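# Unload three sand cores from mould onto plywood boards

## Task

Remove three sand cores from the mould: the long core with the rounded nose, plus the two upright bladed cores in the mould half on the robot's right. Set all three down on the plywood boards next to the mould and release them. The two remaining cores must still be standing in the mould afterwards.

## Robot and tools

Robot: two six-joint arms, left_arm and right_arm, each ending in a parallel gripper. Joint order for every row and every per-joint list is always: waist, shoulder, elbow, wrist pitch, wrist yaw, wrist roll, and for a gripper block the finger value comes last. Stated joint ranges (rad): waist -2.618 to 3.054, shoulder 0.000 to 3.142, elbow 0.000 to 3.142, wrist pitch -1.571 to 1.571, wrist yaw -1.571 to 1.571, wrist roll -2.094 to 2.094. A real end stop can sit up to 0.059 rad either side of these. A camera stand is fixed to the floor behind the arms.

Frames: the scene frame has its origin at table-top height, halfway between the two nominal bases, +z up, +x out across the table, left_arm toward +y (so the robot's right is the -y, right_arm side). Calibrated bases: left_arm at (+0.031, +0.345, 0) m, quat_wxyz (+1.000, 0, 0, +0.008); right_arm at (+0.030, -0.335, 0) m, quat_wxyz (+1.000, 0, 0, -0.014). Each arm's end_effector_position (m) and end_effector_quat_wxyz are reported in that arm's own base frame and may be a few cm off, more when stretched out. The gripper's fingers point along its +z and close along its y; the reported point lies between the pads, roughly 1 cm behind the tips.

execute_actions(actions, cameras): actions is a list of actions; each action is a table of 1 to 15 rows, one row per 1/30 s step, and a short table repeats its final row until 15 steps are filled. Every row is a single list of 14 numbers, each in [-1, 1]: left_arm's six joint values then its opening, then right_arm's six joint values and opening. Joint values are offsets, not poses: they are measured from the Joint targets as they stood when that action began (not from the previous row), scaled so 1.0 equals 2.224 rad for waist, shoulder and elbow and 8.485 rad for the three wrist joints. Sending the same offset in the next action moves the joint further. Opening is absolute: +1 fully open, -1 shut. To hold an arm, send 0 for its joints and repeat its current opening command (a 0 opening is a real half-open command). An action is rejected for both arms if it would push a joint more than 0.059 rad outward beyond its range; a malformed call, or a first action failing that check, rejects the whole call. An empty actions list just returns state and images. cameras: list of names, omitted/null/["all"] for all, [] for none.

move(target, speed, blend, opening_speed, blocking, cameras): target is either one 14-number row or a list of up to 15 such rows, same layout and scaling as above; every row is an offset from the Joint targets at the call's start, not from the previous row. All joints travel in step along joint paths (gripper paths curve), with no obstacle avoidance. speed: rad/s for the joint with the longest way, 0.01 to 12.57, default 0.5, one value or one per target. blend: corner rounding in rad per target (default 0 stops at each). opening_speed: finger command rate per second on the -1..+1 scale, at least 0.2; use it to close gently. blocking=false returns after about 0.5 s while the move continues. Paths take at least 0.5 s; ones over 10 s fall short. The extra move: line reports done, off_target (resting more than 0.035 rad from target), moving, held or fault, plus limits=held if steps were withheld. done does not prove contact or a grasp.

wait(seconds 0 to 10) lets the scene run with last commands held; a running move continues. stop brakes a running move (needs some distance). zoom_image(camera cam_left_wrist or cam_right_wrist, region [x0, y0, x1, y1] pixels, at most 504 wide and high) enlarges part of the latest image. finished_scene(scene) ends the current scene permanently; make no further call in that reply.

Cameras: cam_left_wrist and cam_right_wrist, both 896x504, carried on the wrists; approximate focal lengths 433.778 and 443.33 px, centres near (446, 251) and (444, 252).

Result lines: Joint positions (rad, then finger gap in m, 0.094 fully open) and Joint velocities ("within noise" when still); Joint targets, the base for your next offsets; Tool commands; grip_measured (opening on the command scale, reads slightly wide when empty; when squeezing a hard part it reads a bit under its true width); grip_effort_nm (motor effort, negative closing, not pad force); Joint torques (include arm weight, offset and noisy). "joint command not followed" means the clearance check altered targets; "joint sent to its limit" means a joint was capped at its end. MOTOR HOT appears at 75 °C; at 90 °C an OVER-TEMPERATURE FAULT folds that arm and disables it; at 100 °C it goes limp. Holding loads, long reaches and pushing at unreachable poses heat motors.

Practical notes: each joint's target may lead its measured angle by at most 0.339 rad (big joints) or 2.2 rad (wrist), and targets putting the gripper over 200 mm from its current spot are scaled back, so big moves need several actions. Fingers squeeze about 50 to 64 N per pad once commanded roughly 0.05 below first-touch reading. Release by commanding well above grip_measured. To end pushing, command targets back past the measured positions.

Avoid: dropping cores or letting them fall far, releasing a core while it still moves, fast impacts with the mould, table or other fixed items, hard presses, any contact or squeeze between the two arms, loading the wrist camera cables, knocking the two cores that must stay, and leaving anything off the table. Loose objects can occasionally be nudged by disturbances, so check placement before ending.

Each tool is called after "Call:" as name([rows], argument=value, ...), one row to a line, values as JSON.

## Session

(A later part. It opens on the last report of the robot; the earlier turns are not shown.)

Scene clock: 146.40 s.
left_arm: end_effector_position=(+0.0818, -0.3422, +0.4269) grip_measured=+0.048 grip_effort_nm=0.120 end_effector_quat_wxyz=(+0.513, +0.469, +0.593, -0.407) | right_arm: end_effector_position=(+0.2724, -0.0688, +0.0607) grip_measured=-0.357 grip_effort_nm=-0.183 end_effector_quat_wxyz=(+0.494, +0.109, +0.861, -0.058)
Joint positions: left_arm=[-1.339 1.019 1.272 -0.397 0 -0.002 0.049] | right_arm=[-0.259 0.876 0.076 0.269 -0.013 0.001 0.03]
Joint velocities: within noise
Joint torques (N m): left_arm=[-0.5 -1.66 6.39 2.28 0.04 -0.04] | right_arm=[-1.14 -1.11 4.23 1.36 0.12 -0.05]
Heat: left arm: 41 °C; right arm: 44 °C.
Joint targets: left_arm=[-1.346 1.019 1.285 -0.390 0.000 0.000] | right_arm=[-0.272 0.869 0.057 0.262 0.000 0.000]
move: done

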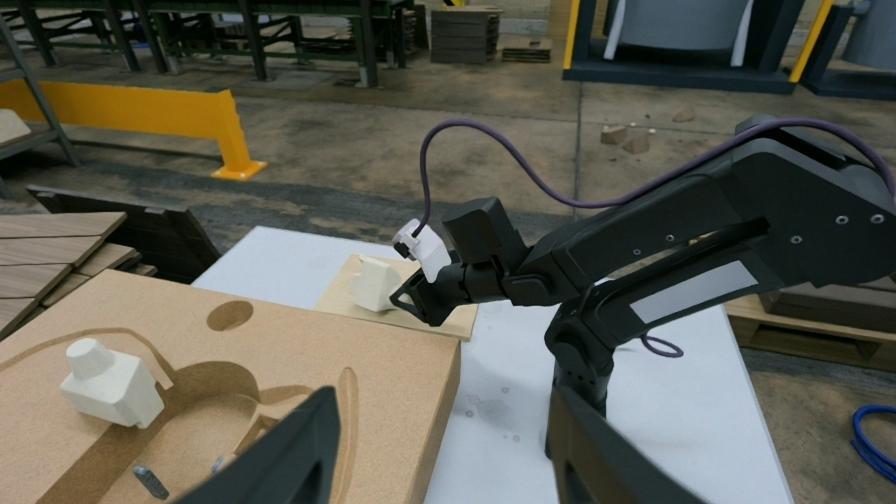

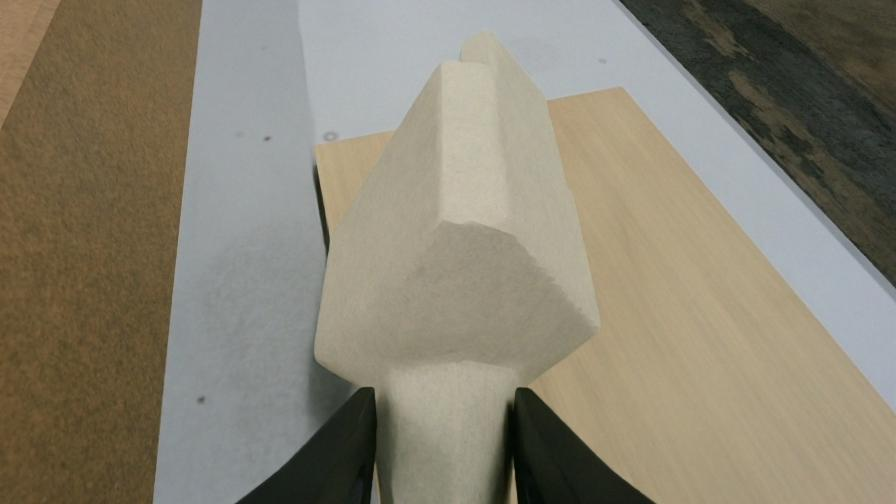

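Call:
move(target=[0,0,0,0,0,0,0.05,0.005,0.0015,0.004,0,0,0,-0.361], speed=0.1, cameras=[])

Call:
move(target=[0,0,0,0,0,0,0.05,0,0,0,0,0,0,0.2], opening_speed=0.25)

Call:
zoom_image(camera="cam_left_wrist", region=[280, 160, 520, 360])

Scene clock: 151.57 s.
left_arm: end_effector_position=(+0.0818, -0.3422, +0.4269) grip_measured=+0.048 grip_effort_nm=0.125 end_effector_quat_wxyz=(+0.513, +0.469, +0.593, -0.407) | right_arm: end_effector_position=(+0.2724, -0.0688, +0.0608) grip_measured=-0.357 grip_effort_nm=-0.188 end_effector_quat_wxyz=(+0.494, +0.109, +0.861, -0.058)
Joint positions: left_arm=[-1.339 1.019 1.272 -0.397 0 -0.002 0.049] | right_arm=[-0.26 0.876 0.076 0.269 -0.013 0.001 0.03]
Joint velocities: within noise
Joint torques (N m): left_arm=[-0.51 -1.69 6.38 2.28 0.02 -0.05] | right_arm=[-0.17 -0.85 4.92 1.37 0.12 -0.05]
Heat: left arm: 42 °C; right arm: 43 °C.
Joint targets: left_arm=[-1.346 1.019 1.285 -0.390 0.000 0.000] | right_arm=[-0.261 0.873 0.066 0.262 0.000 0.000]
move: done
No camera images: "cameras" was empty.

Scene clock: 154.03 s.
left_arm: end_effector_position=(+0.0818, -0.3422, +0.4269) grip_measured=+0.048 grip_effort_nm=0.125 end_effector_quat_wxyz=(+0.513, +0.469, +0.593, -0.407) | right_arm: end_effector_position=(+0.2697, -0.0699, +0.0568) grip_measured=+0.197 grip_effort_nm=0.183 end_effector_quat_wxyz=(+0.486, +0.112, +0.865, -0.062)
Joint positions: left_arm=[-1.339 1.019 1.272 -0.397 0 -0.002 0.049] | right_arm=[-0.26 0.876 0.075 0.253 -0.004 0 0.056]
Joint velocities: left_arm=[within noise] | right_arm=[0.022 0.007 -0.007 -0.168 -0.007 0.037 -0.001]
Joint torques (N m): left_arm=[-0.47 -1.65 6.41 2.28 0.03 -0.03] | right_arm=[-0.14 -0.84 4.93 1.5 0.03 -0.04]
Heat: left arm: 42 °C; right arm: 43 °C.
Joint targets: left_arm=[-1.346 1.019 1.285 -0.390 0.000 0.000] | right_arm=[-0.261 0.873 0.066 0.262 0.000 0.000]
move: done

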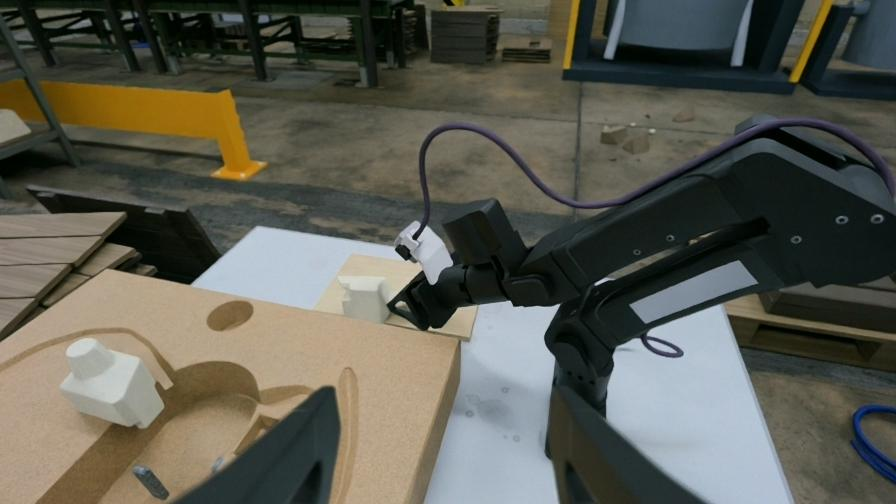

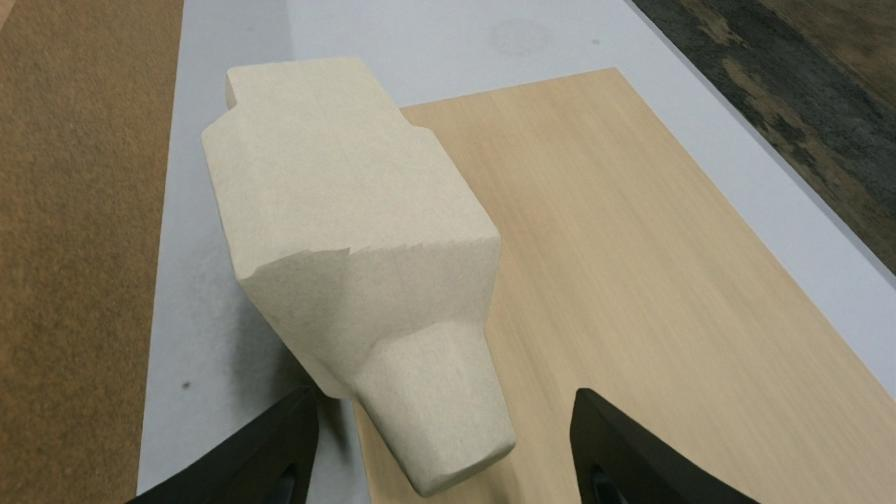

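Scaled by 2.100.

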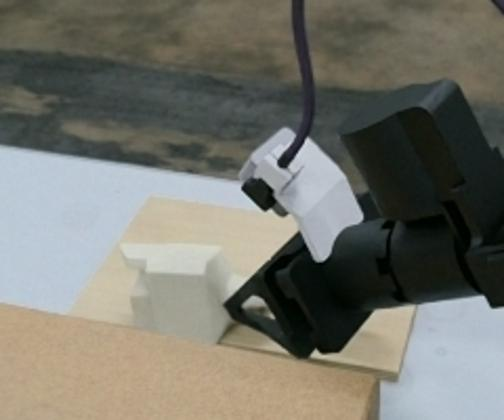

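Call:
move(target=[0,0,0,0,0,0,0.05,0,0,0,0,0,0,-0.8], opening_speed=0.6)

Scene clock: 158.33 s.
left_arm: end_effector_position=(+0.0818, -0.3422, +0.4269) grip_measured=+0.048 grip_effort_nm=0.125 end_effector_quat_wxyz=(+0.513, +0.469, +0.593, -0.407) | right_arm: end_effector_position=(+0.2721, -0.0707, +0.0611) grip_measured=-0.797 grip_effort_nm=-0.144 end_effector_quat_wxyz=(+0.494, +0.112, +0.860, -0.063)
Joint positions: left_arm=[-1.339 1.019 1.272 -0.397 0 -0.002 0.049] | right_arm=[-0.26 0.876 0.075 0.273 -0.003 0 0.01]
Joint velocities: within noise
Joint torques (N m): left_arm=[-0.51 -1.7 6.39 2.3 0.01 -0.04] | right_arm=[-0.14 -0.85 4.94 1.33 0.02 -0.04]
Heat: left arm: 42 °C; right arm: 42 °C.
Joint targets: left_arm=[-1.346 1.019 1.285 -0.390 0.000 0.000] | right_arm=[-0.261 0.873 0.066 0.262 0.000 0.000]
move: done

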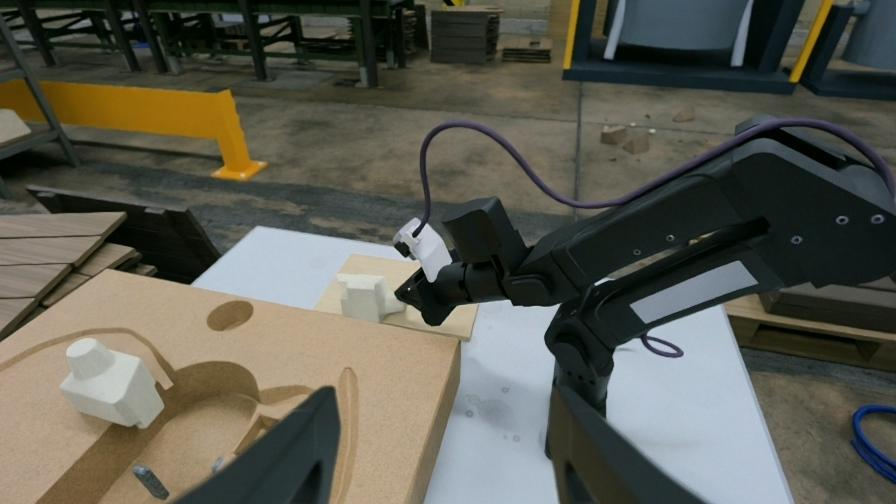

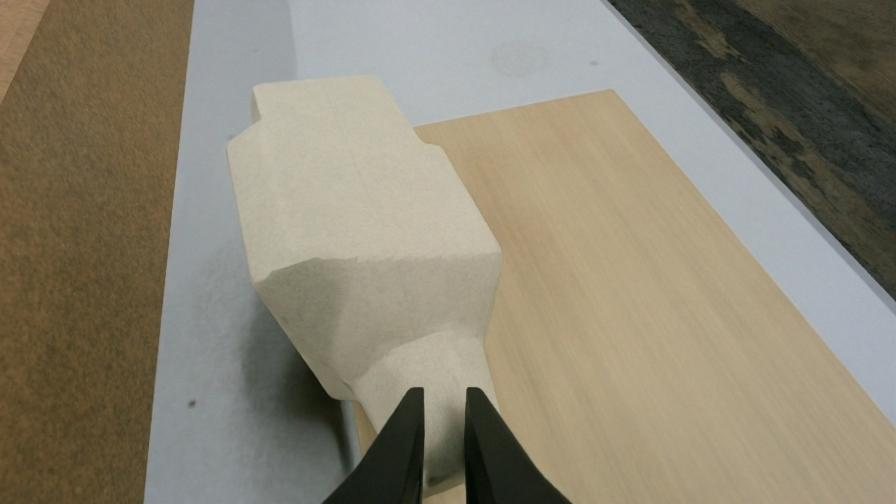

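Call:
move([
  [0,0,0,0,0,0,0.05,0,0,0,0,0,0,0.2],
  [0,0,0,0,0,0,0.05,0,0.0796,0.0647,-0.012,0,0,0.2],
], speed=0.2)

Call:
zoom_image(camera="cam_left_wrist", region=[280, 160, 520, 360])

Scene clock: 167.50 s.
left_arm: end_effector_position=(+0.0818, -0.3422, +0.4269) grip_measured=+0.048 grip_effort_nm=0.120 end_effector_quat_wxyz=(+0.513, +0.469, +0.593, -0.407) | right_arm: end_effector_position=(+0.2731, -0.0711, +0.0358) grip_measured=+0.197 grip_effort_nm=0.178 end_effector_quat_wxyz=(+0.414, +0.117, +0.901, -0.053)
Joint positions: left_arm=[-1.339 1.019 1.272 -0.397 0 -0.002 0.049] | right_arm=[-0.26 1.047 0.18 0.157 -0.002 0 0.056]
Joint velocities: within noise
Joint torques (N m): left_arm=[-0.51 -1.63 6.27 2.28 0.02 -0.06] | right_arm=[-0.14 -1.25 7.76 1.3 0.02 -0.05]
Heat: left arm: 43 °C; right arm: 41 °C.
Joint targets: left_arm=[-1.346 1.019 1.285 -0.390 0.000 0.000] | right_arm=[-0.261 1.050 0.210 0.160 0.000 0.000]
move: done

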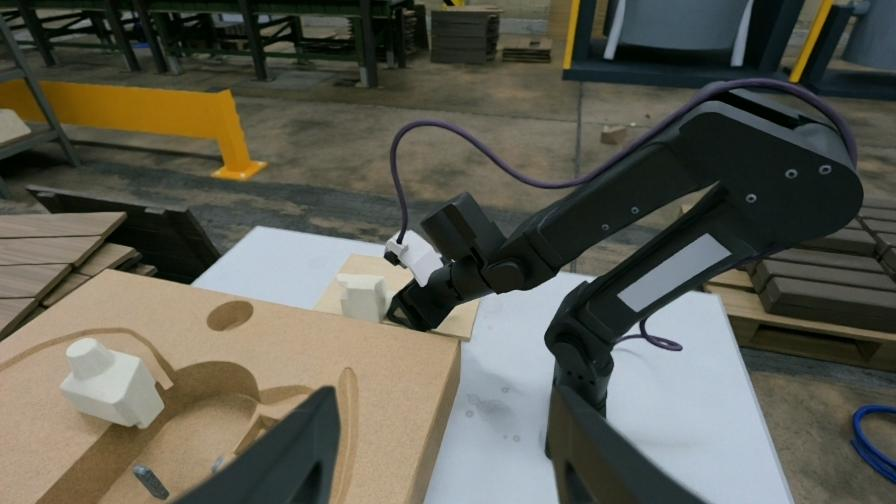

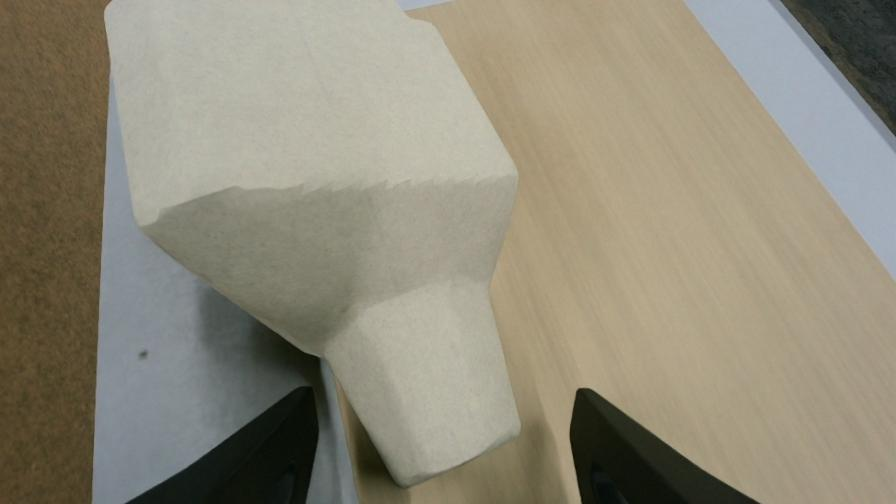

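Scaled by 2.100.

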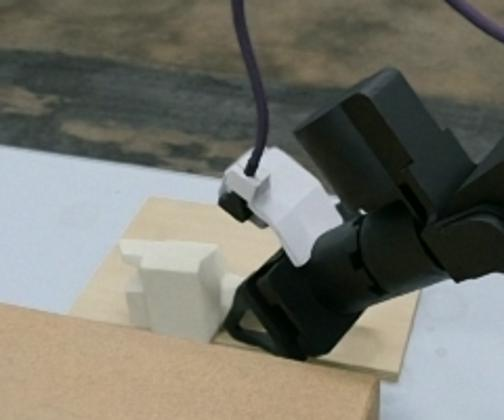

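Call:
move([
  [0,0,0,0,0,0,0.05,0,0.0549,0.0094,0.0154,0,0,0.2],
], speed=0.25, cameras=["cam_right_wrist"])

Call:
move(target=[0,0,0,0,0,0,0.05,0,0,0,0,0,0,-0.6], opening_speed=0.4)

Call:
zoom_image(camera="cam_left_wrist", region=[280, 160, 520, 360])

Scene clock: 173.87 s.
left_arm: end_effector_position=(+0.0818, -0.3422, +0.4269) grip_measured=+0.048 grip_effort_nm=0.125 end_effector_quat_wxyz=(+0.513, +0.469, +0.593, -0.407) | right_arm: end_effector_position=(+0.2817, -0.0733, +0.0259) grip_measured=+0.197 grip_effort_nm=0.178 end_effector_quat_wxyz=(+0.404, +0.118, +0.906, -0.051)
Joint positions: left_arm=[-1.339 1.019 1.272 -0.397 0 -0.002 0.049] | right_arm=[-0.26 1.169 0.2 0.236 -0.003 0 0.056]
Joint velocities: within noise
Joint torques (N m): left_arm=[-0.59 -1.69 6.38 2.28 0 -0.03] | right_arm=[-0.16 -1.8 7.49 1.79 0.01 -0.05]
Heat: left arm: 43 °C; right arm: 41 °C.
Joint targets: left_arm=[-1.346 1.019 1.285 -0.390 0.000 0.000] | right_arm=[-0.261 1.172 0.231 0.291 0.000 0.000]
move: off_target (right_arm); right_arm: the wrist pitch is farthest, 0.055 rad from its target
Images, in order (width x height): cam_right_wrist 896x504.

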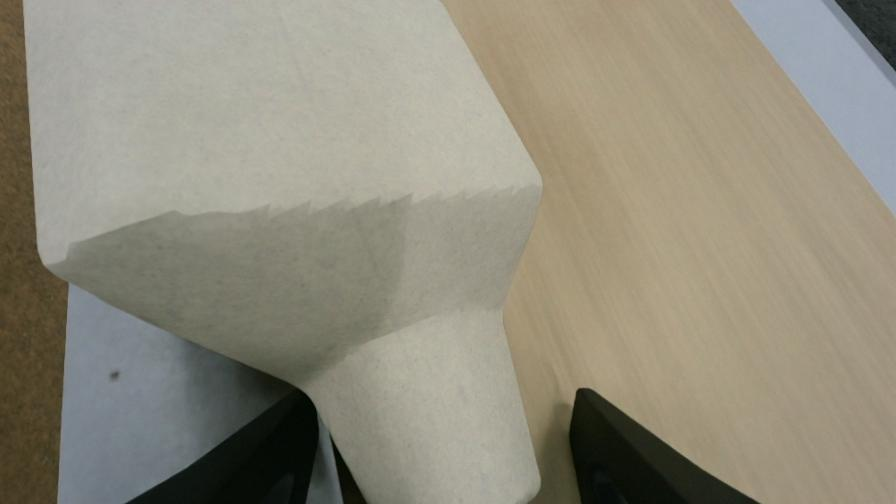

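Scene clock: 176.07 s.
left_arm: end_effector_position=(+0.0818, -0.3422, +0.4269) grip_measured=+0.048 grip_effort_nm=0.120 end_effector_quat_wxyz=(+0.513, +0.469, +0.593, -0.407) | right_arm: end_effector_position=(+0.2827, -0.0730, +0.0269) grip_measured=-0.387 grip_effort_nm=-0.999 end_effector_quat_wxyz=(+0.406, +0.116, +0.905, -0.051)
Joint positions: left_arm=[-1.339 1.019 1.272 -0.397 0 -0.002 0.049] | right_arm=[-0.26 1.169 0.2 0.241 -0.006 -0.002 0.029]
Joint velocities: within noise
Joint torques (N m): left_arm=[-0.55 -1.63 6.35 2.27 0.01 -0.04] | right_arm=[-0.16 -1.8 7.5 1.73 0.05 -0.02]
Heat: left arm: 43 °C; right arm: 42 °C.
Joint targets: left_arm=[-1.346 1.019 1.285 -0.390 0.000 0.000] | right_arm=[-0.261 1.172 0.231 0.291 0.000 0.000]
move: off_target (right_arm); right_arm: the wrist pitch is farthest, 0.050 rad from its target

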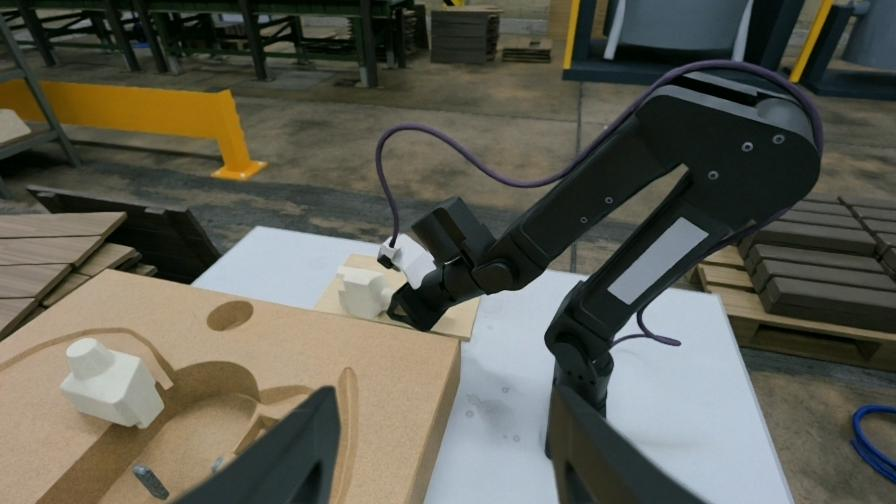

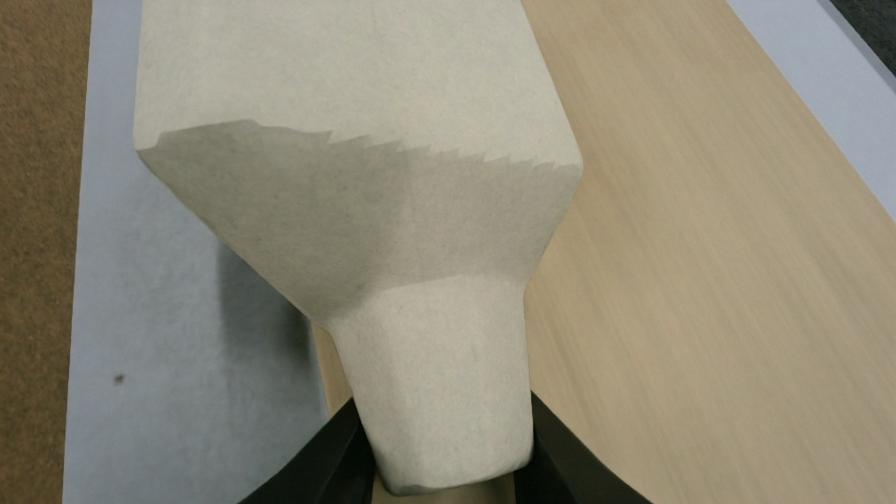

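Scaled by 2.100.

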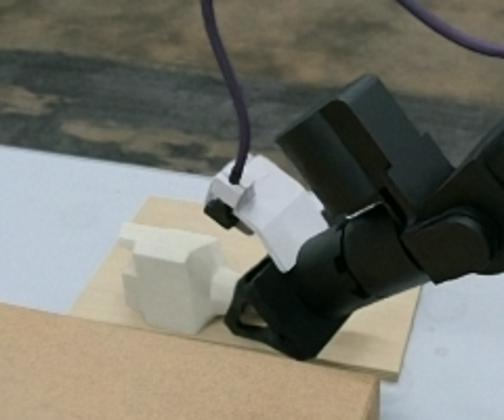

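Call:
move([
  [0,0,0,0,0,0,0.05,0,-0.036,0,0,0,0,-0.6],
  [0,0,0,0,0,0,0.05,-0.0945,-0.036,0,0,0,0,-0.6],
], speed=[0.1,0.25])

Call:
zoom_image(camera="cam_left_wrist", region=[280, 160, 520, 360])

Scene clock: 185.70 s.
left_arm: end_effector_position=(+0.0818, -0.3422, +0.4269) grip_measured=+0.048 grip_effort_nm=0.120 end_effector_quat_wxyz=(+0.513, +0.469, +0.593, -0.407) | right_arm: end_effector_position=(+0.2607, -0.1292, +0.0337) grip_measured=-0.399 grip_effort_nm=-1.004 end_effector_quat_wxyz=(+0.405, +0.208, +0.885, -0.096)
Joint positions: left_arm=[-1.339 1.019 1.272 -0.397 0 -0.002 0.049] | right_arm=[-0.464 1.122 0.2 0.21 -0.001 -0.003 0.028]
Joint velocities: within noise
Joint torques (N m): left_arm=[-0.44 -1.65 6.34 2.28 0.02 -0.05] | right_arm=[-0.58 -4.36 7.66 2.05 0.01 -0.01]
Heat: left arm: 44 °C; right arm: 44 °C.
Joint targets: left_arm=[-1.346 1.019 1.285 -0.390 0.000 0.000] | right_arm=[-0.471 1.092 0.231 0.291 0.000 0.000]
move: off_target (right_arm); right_arm: the wrist pitch is farthest, 0.081 rad from its target

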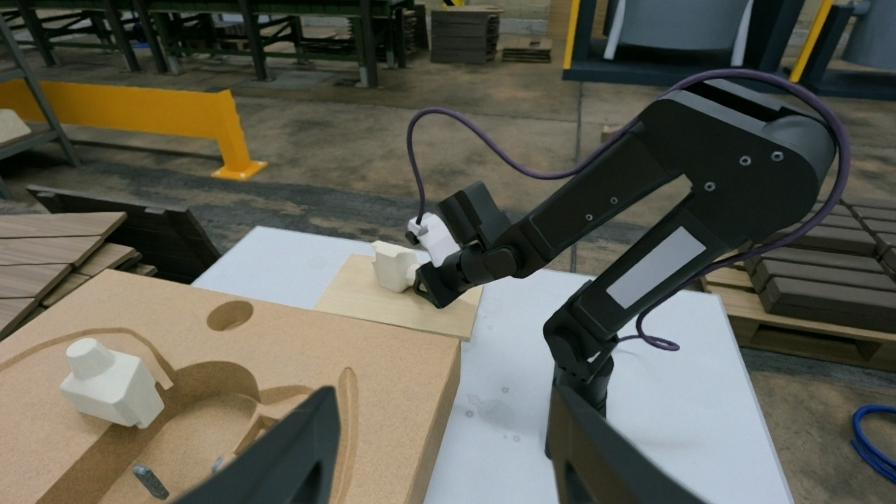

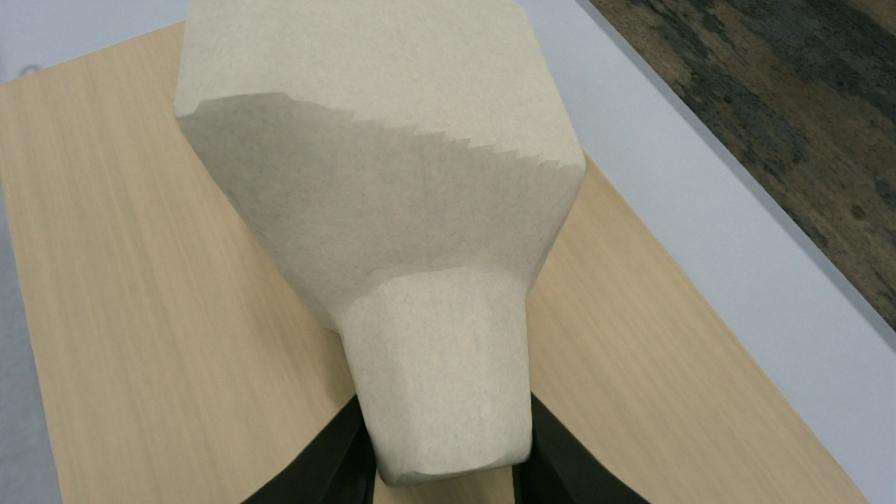

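Scaled by 2.100.

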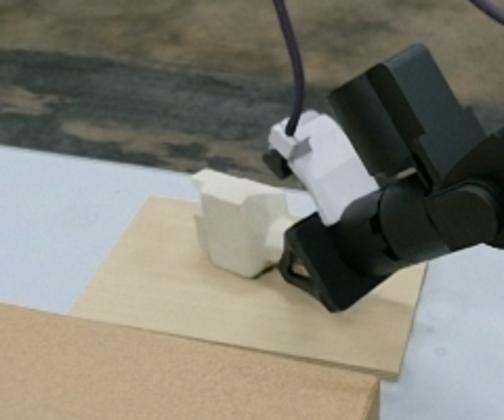

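Call:
move(target=[0,0,0,0,0,0,0.05,0.005,0.036,0,0,0,0,-0.6], speed=0.1, cameras=[])

Call:
move(target=[0,0,0,0,0,0,0.05,0,0,0,0,0,0,-0.1], opening_speed=0.25)

Call:
zoom_image(camera="cam_left_wrist", region=[280, 160, 520, 360])

Scene clock: 190.63 s.
left_arm: end_effector_position=(+0.0818, -0.3422, +0.4269) grip_measured=+0.048 grip_effort_nm=0.120 end_effector_quat_wxyz=(+0.513, +0.469, +0.593, -0.407) | right_arm: end_effector_position=(+0.2614, -0.1298, +0.0267) grip_measured=-0.400 grip_effort_nm=-1.004 end_effector_quat_wxyz=(+0.398, +0.209, +0.888, -0.094)
Joint positions: left_arm=[-1.339 1.019 1.272 -0.397 0 -0.002 0.049] | right_arm=[-0.464 1.169 0.2 0.241 0 -0.002 0.028]
Joint velocities: within noise
Joint torques (N m): left_arm=[-0.49 -1.63 6.35 2.3 0.02 -0.02] | right_arm=[0.36 -1.74 7.54 1.74 0 -0.02]
Heat: left arm: 44 °C; right arm: 44 °C.
Joint targets: left_arm=[-1.346 1.019 1.285 -0.390 0.000 0.000] | right_arm=[-0.460 1.172 0.231 0.291 0.000 0.000]
move: off_target (right_arm); right_arm: the wrist pitch is farthest, 0.050 rad from its target
No camera images: "cameras" was empty.

Scene clock: 192.83 s.
left_arm: end_effector_position=(+0.0818, -0.3422, +0.4269) grip_measured=+0.048 grip_effort_nm=0.120 end_effector_quat_wxyz=(+0.513, +0.469, +0.593, -0.407) | right_arm: end_effector_position=(+0.2637, -0.1309, +0.0297) grip_measured=-0.103 grip_effort_nm=0.183 end_effector_quat_wxyz=(+0.405, +0.208, +0.885, -0.096)
Joint positions: left_arm=[-1.339 1.019 1.272 -0.397 0 -0.002 0.049] | right_arm=[-0.464 1.169 0.2 0.256 0 -0.002 0.042]
Joint velocities: within noise
Joint torques (N m): left_arm=[-0.47 -1.69 6.32 2.27 0.03 -0.02] | right_arm=[0.36 -1.78 7.5 1.62 0 -0.01]
Heat: left arm: 44 °C; right arm: 44 °C.
Joint targets: left_arm=[-1.346 1.019 1.285 -0.390 0.000 0.000] | right_arm=[-0.460 1.172 0.231 0.291 0.000 0.000]
move: done

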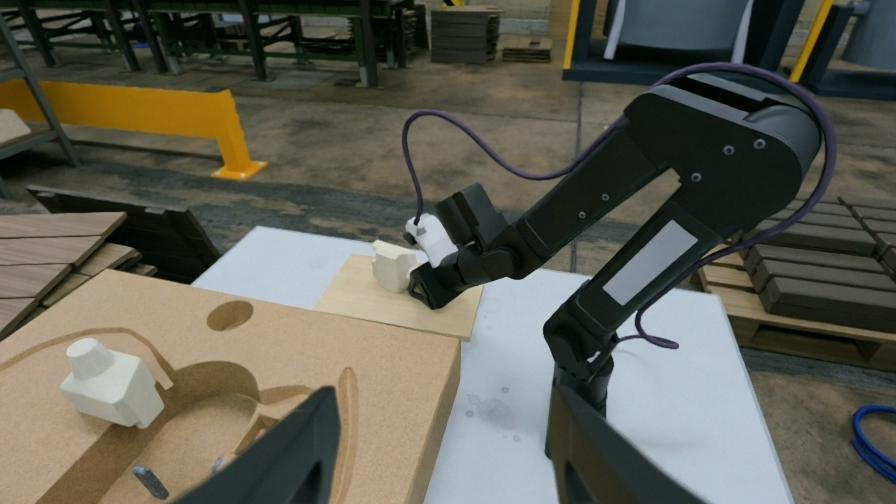

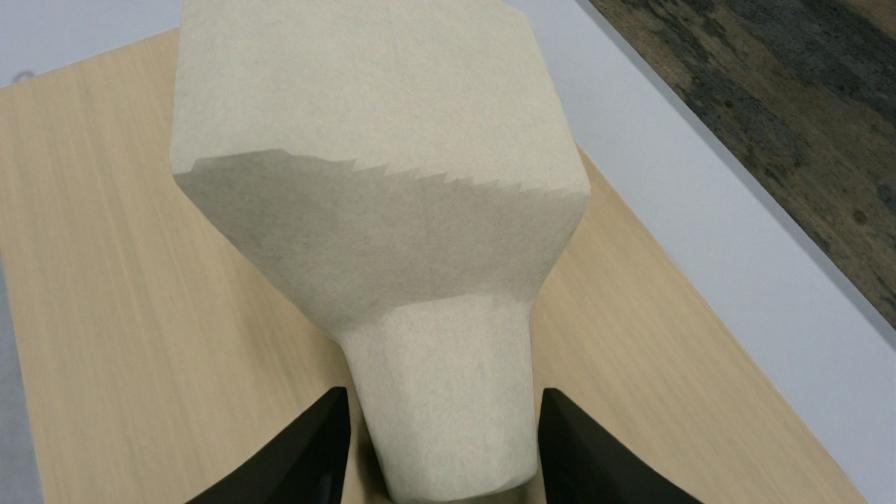

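Scaled by 2.100.

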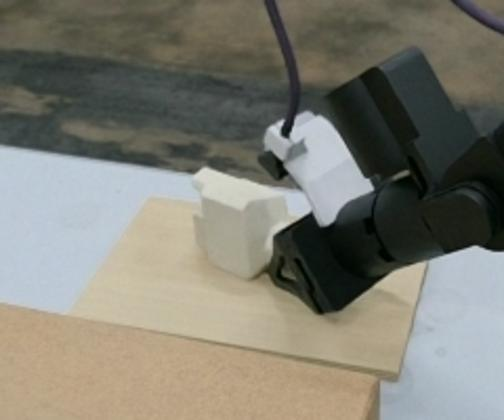

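Call:
move([
  [0,0,0,0,0,0,0.05,0,0,0,0,0,0,0.15],
  [0,0,0,0,0,0,0.05,0,-0.135,0.099,0,0,0,0.15],
], speed=0.25, opening_speed=0.3)

Call:
zoom_image(camera="cam_left_wrist", region=[280, 160, 520, 360])

Scene clock: 199.40 s.
left_arm: end_effector_position=(+0.0818, -0.3422, +0.4269) grip_measured=+0.048 grip_effort_nm=0.115 end_effector_quat_wxyz=(+0.513, +0.469, +0.593, -0.407) | right_arm: end_effector_position=(+0.3086, -0.1530, +0.2193) grip_measured=+0.147 grip_effort_nm=0.173 end_effector_quat_wxyz=(+0.619, +0.176, +0.752, -0.147)
Joint positions: left_arm=[-1.339 1.019 1.272 -0.397 0 -0.002 0.049] | right_arm=[-0.464 0.882 0.422 0.268 -0.001 -0.003 0.054]
Joint velocities: within noise
Joint torques (N m): left_arm=[-0.4 -1.74 6.39 2.28 0.03 -0.01] | right_arm=[0.31 -2.17 8.72 1.77 0 -0.02]
Heat: left arm: 45 °C; right arm: 44 °C.
Joint targets: left_arm=[-1.346 1.019 1.285 -0.390 0.000 0.000] | right_arm=[-0.460 0.871 0.451 0.291 0.000 0.000]
move: done

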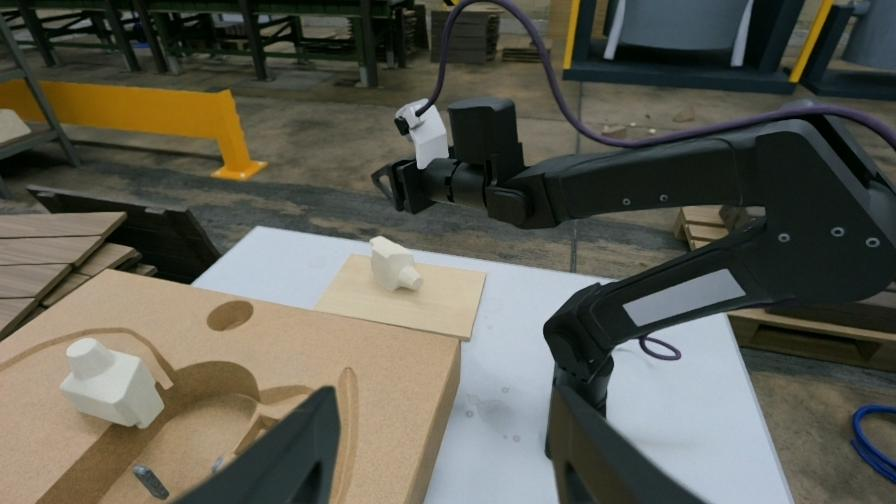

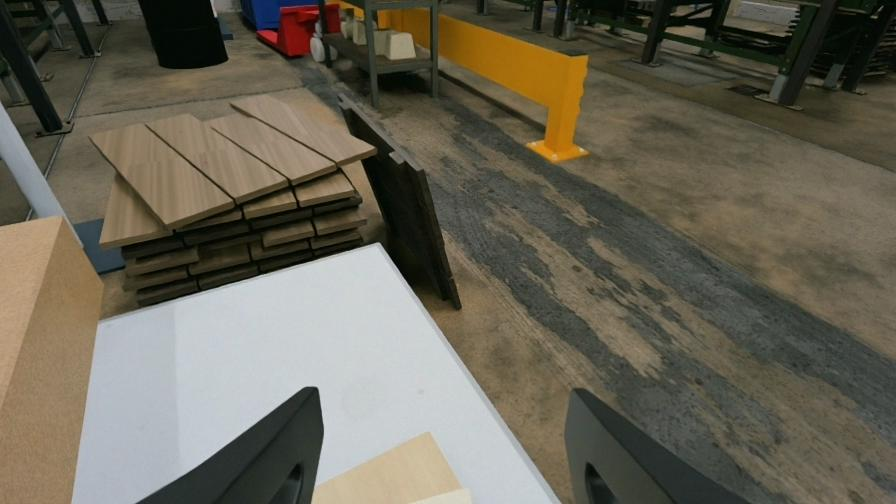

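Scaled by 2.100.

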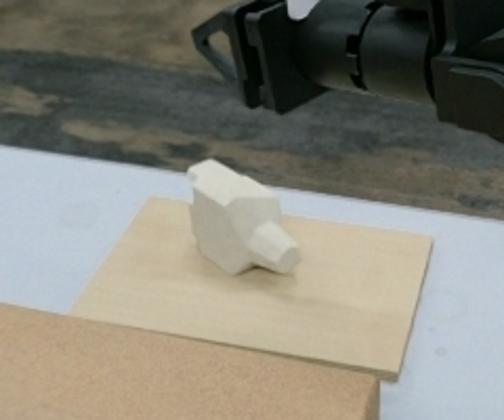

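Call:
move(target=[0,0,0,0,0,0,0.05,0,-0.05,0.04,-0.06,0,0,0.15], speed=0.9, cameras=["cam_right_wrist"])

Scene clock: 203.50 s.
left_arm: end_effector_position=(+0.0818, -0.3422, +0.4269) grip_measured=+0.048 grip_effort_nm=0.120 end_effector_quat_wxyz=(+0.513, +0.469, +0.593, -0.407) | right_arm: end_effector_position=(+0.2731, -0.1352, +0.1788) grip_measured=+0.147 grip_effort_nm=0.178 end_effector_quat_wxyz=(+0.503, +0.195, +0.834, -0.119)
Joint positions: left_arm=[-1.339 1.019 1.272 -0.397 0 -0.002 0.049] | right_arm=[-0.464 0.773 0.504 -0.217 -0.001 -0.003 0.054]
Joint velocities: within noise
Joint torques (N m): left_arm=[-0.46 -1.69 6.43 2.27 0 -0.02] | right_arm=[0.32 -1.66 9.31 1.42 0.01 -0.01]
Heat: left arm: 45 °C; right arm: 44 °C.
Joint targets: left_arm=[-1.346 1.019 1.285 -0.390 0.000 0.000] | right_arm=[-0.460 0.760 0.540 -0.218 0.000 0.000]
move: off_target (right_arm); right_arm: the elbow is farthest, 0.036 rad from its target
Images, in order (width x height): cam_right_wrist 896x504.

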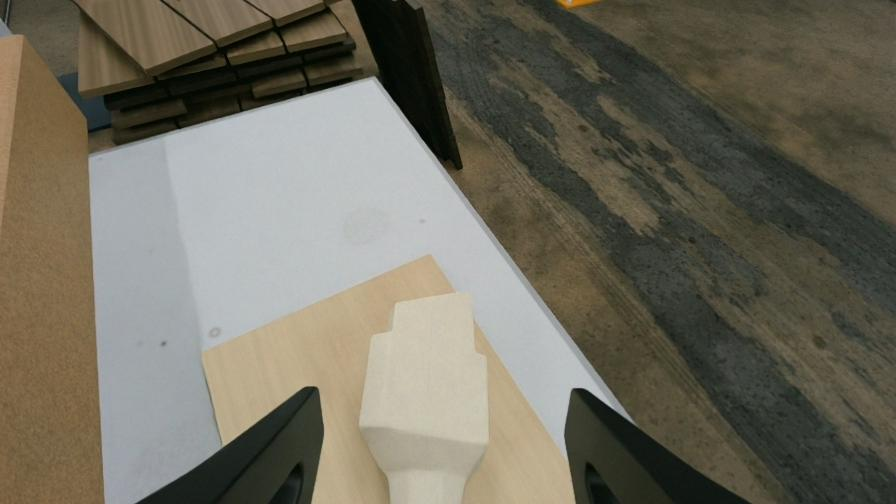

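Call:
move([
  [0,0,0,0,0,0,0.05,0.2068,0.2428,0.6115,-0.1157,0,0,0.25],
  [0,0,0,0,0,0,0.05,0.38,0.645,0.8259,-0.1018,0,0,0.25],
], speed=0.9, blend=0.15)

Scene clock: 214.13 s.
left_arm: end_effector_position=(+0.0818, -0.3422, +0.4269) grip_measured=+0.048 grip_effort_nm=0.115 end_effector_quat_wxyz=(+0.513, +0.469, +0.593, -0.407) | right_arm: end_effector_position=(+0.5128, +0.2121, +0.2212) grip_measured=+0.247 grip_effort_nm=0.178 end_effector_quat_wxyz=(+0.298, -0.186, +0.935, +0.059)
Joint positions: left_arm=[-1.339 1.019 1.272 -0.397 0 -0.002 0.049] | right_arm=[0.39 2.204 2.347 -1.098 -0.001 -0.003 0.059]
Joint velocities: within noise
Joint torques (N m): left_arm=[-0.53 -1.74 6.45 2.3 0 -0.04] | right_arm=[-0.47 -11.45 7.86 1.16 0.01 -0.02]
Heat: left arm: 45 °C; right arm: 43 °C.
Joint targets: left_arm=[-1.346 1.019 1.285 -0.390 0.000 0.000] | right_arm=[0.385 2.195 2.377 -1.082 0.000 0.000]
move: done

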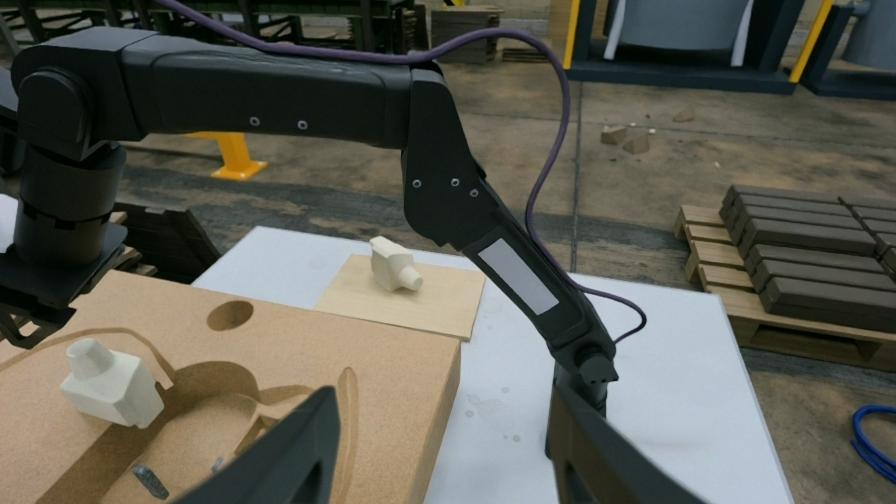

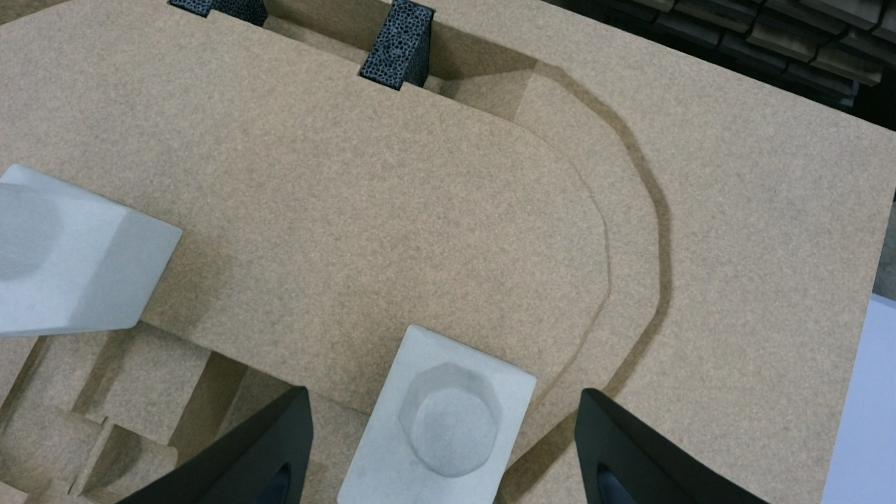

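Call:
move(target=[0,0,0,0,0,0,0.05,-0.0013,-0.0507,-0.195,0.0378,0,0,0.25], speed=0.35, cameras=["cam_right_wrist"])

Scene clock: 220.80 s.
left_arm: end_effector_position=(+0.0818, -0.3422, +0.4269) grip_measured=+0.048 grip_effort_nm=0.120 end_effector_quat_wxyz=(+0.513, +0.469, +0.593, -0.407) | right_arm: end_effector_position=(+0.5133, +0.2121, +0.1550) grip_measured=+0.247 grip_effort_nm=0.173 end_effector_quat_wxyz=(+0.297, -0.186, +0.935, +0.058)
Joint positions: left_arm=[-1.339 1.019 1.272 -0.397 0 -0.002 0.049] | right_arm=[0.39 2.127 1.954 -0.784 0 -0.003 0.059]
Joint velocities: within noise
Joint torques (N m): left_arm=[-0.49 -1.66 6.37 2.3 0.03 -0.02] | right_arm=[-0.75 -14.16 5.14 1.2 -0.01 0]
Heat: left arm: 45 °C; right arm: 42 °C.
Joint targets: left_arm=[-1.346 1.019 1.285 -0.390 0.000 0.000] | right_arm=[0.382 2.082 1.943 -0.761 0.000 0.000]
move: off_target (right_arm); right_arm: the shoulder is farthest, 0.045 rad from its target
Images, in order (width x height): cam_right_wrist 896x504.

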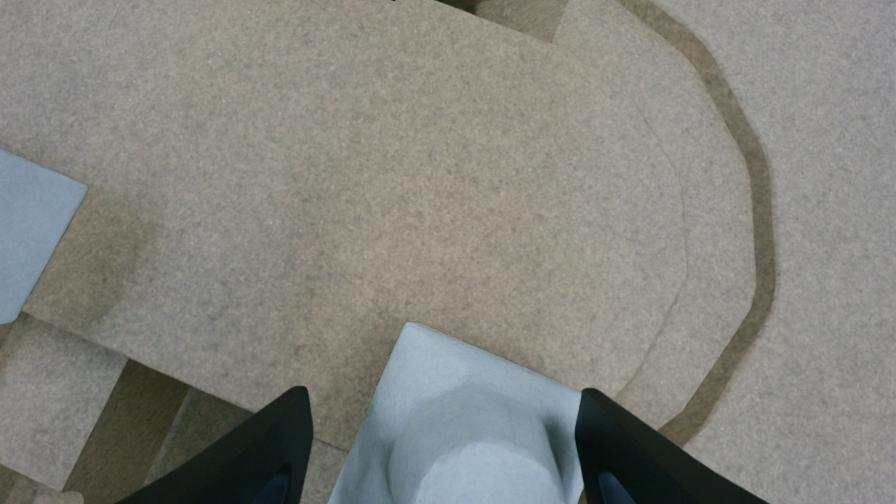

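Call:
move([
  [0,0,0,0,0,0,0.05,-0.009,0,0,0,0,0,0.25],
  [0,0,0,0,0,0,0.05,-0.009,0,0,0,0,0,-0.8],
], speed=0.3, opening_speed=0.7, cameras=["cam_right_wrist"])

Scene clock: 226.37 s.
left_arm: end_effector_position=(+0.0818, -0.3422, +0.4269) grip_measured=+0.048 grip_effort_nm=0.110 end_effector_quat_wxyz=(+0.513, +0.469, +0.593, -0.407) | right_arm: end_effector_position=(+0.5178, +0.2033, +0.1563) grip_measured=-0.278 grip_effort_nm=-1.004 end_effector_quat_wxyz=(+0.299, -0.178, +0.936, +0.064)
Joint positions: left_arm=[-1.339 1.019 1.272 -0.397 0 -0.002 0.049] | right_arm=[0.366 2.126 1.954 -0.779 -0.018 -0.003 0.034]
Joint velocities: within noise
Joint torques (N m): left_arm=[-0.47 -1.62 6.31 2.28 0.03 -0.03] | right_arm=[-0.36 -14.08 5.14 1.18 0.16 -0.01]
Heat: left arm: 45 °C; right arm: 42 °C.
Joint targets: left_arm=[-1.346 1.019 1.285 -0.390 0.000 0.000] | right_arm=[0.362 2.082 1.943 -0.762 0.000 0.000]
move: off_target (right_arm); target 2's new numbers were sent with right_arm's shoulder 0.045 rad from that target; right_arm: the shoulder is farthest, 0.044 rad from its target
Images, in order (width x height): cam_right_wrist 896x504.

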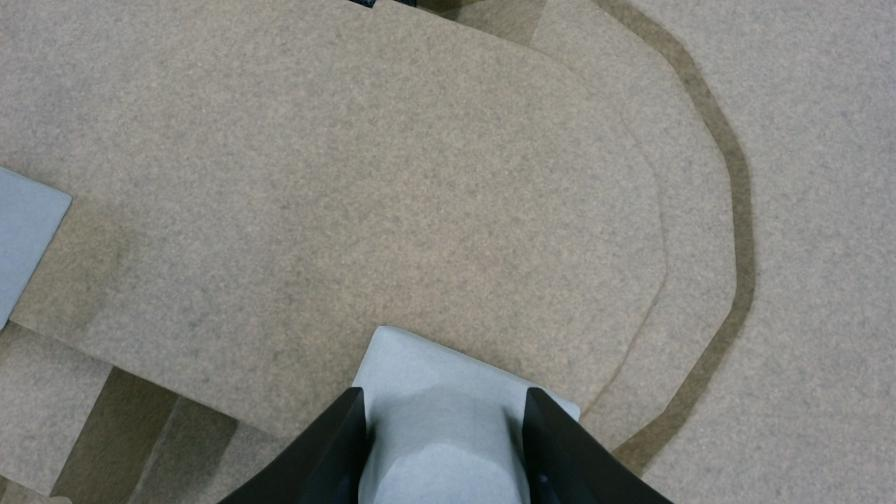

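Call:
move([
  [0,0,0,0,0,0,0.05,0,0.0112,0.0625,-0.0134,0,0,-0.8],
  [0,0,0,0,0,0,0.05,0,0.0346,0.1497,-0.0302,0,0,-0.8],
  [0,0,0,0,0,0,0.05,0,0.0445,0.2145,-0.0445,0,0,-0.8],
  [0,0,0,0,0,0,0.05,-0.2752,-0.487,-0.5193,0.0957,0,0,-0.8],
], speed=[0.3,0.35,0.4,0.7], blend=0.05)

Scene clock: 249.90 s.
left_arm: end_effector_position=(+0.0818, -0.3422, +0.4269) grip_measured=+0.048 grip_effort_nm=0.115 end_effector_quat_wxyz=(+0.513, +0.469, +0.593, -0.407) | right_arm: end_effector_position=(+0.3645, -0.0906, +0.2661) grip_measured=-0.281 grip_effort_nm=-1.009 end_effector_quat_wxyz=(+0.585, +0.098, +0.802, -0.074)
Joint positions: left_arm=[-1.339 1.019 1.272 -0.397 0 -0.002 0.049] | right_arm=[-0.245 1.032 0.781 -0.058 0.002 -0.003 0.034]
Joint velocities: within noise
Joint torques (N m): left_arm=[-0.43 -1.63 6.37 2.29 0.05 -0.06] | right_arm=[-0.34 -5.2 6.97 2.55 -0.03 -0.01]
Heat: left arm: 46 °C; right arm: 43 °C.
Joint targets: left_arm=[-1.346 1.019 1.285 -0.390 0.000 0.000] | right_arm=[-0.250 0.999 0.788 0.050 0.000 0.000]
move: off_target (right_arm); right_arm: the wrist pitch is farthest, 0.108 rad from its target

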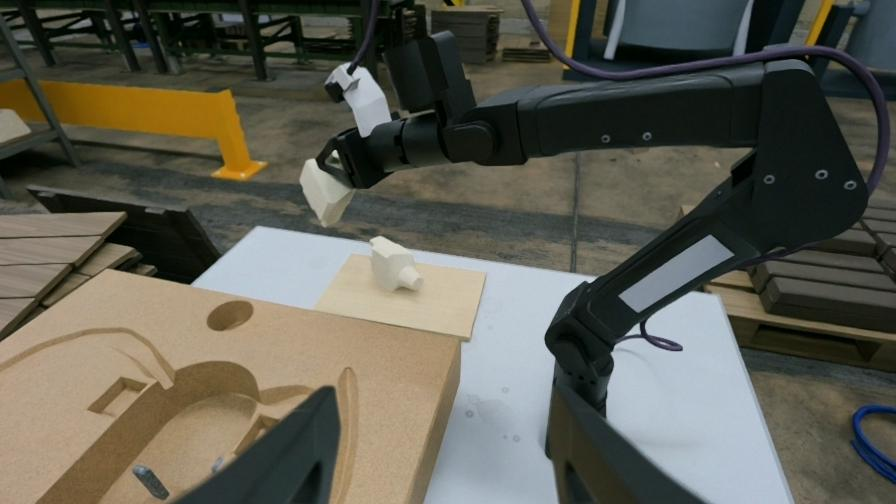

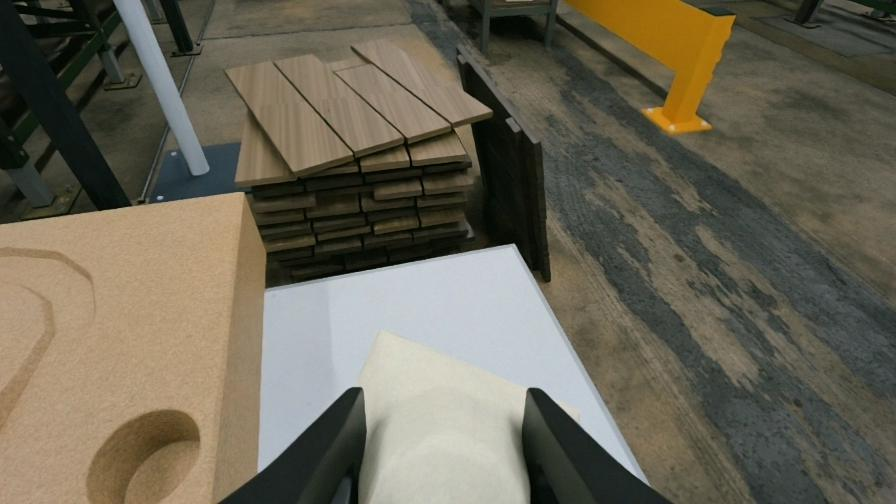

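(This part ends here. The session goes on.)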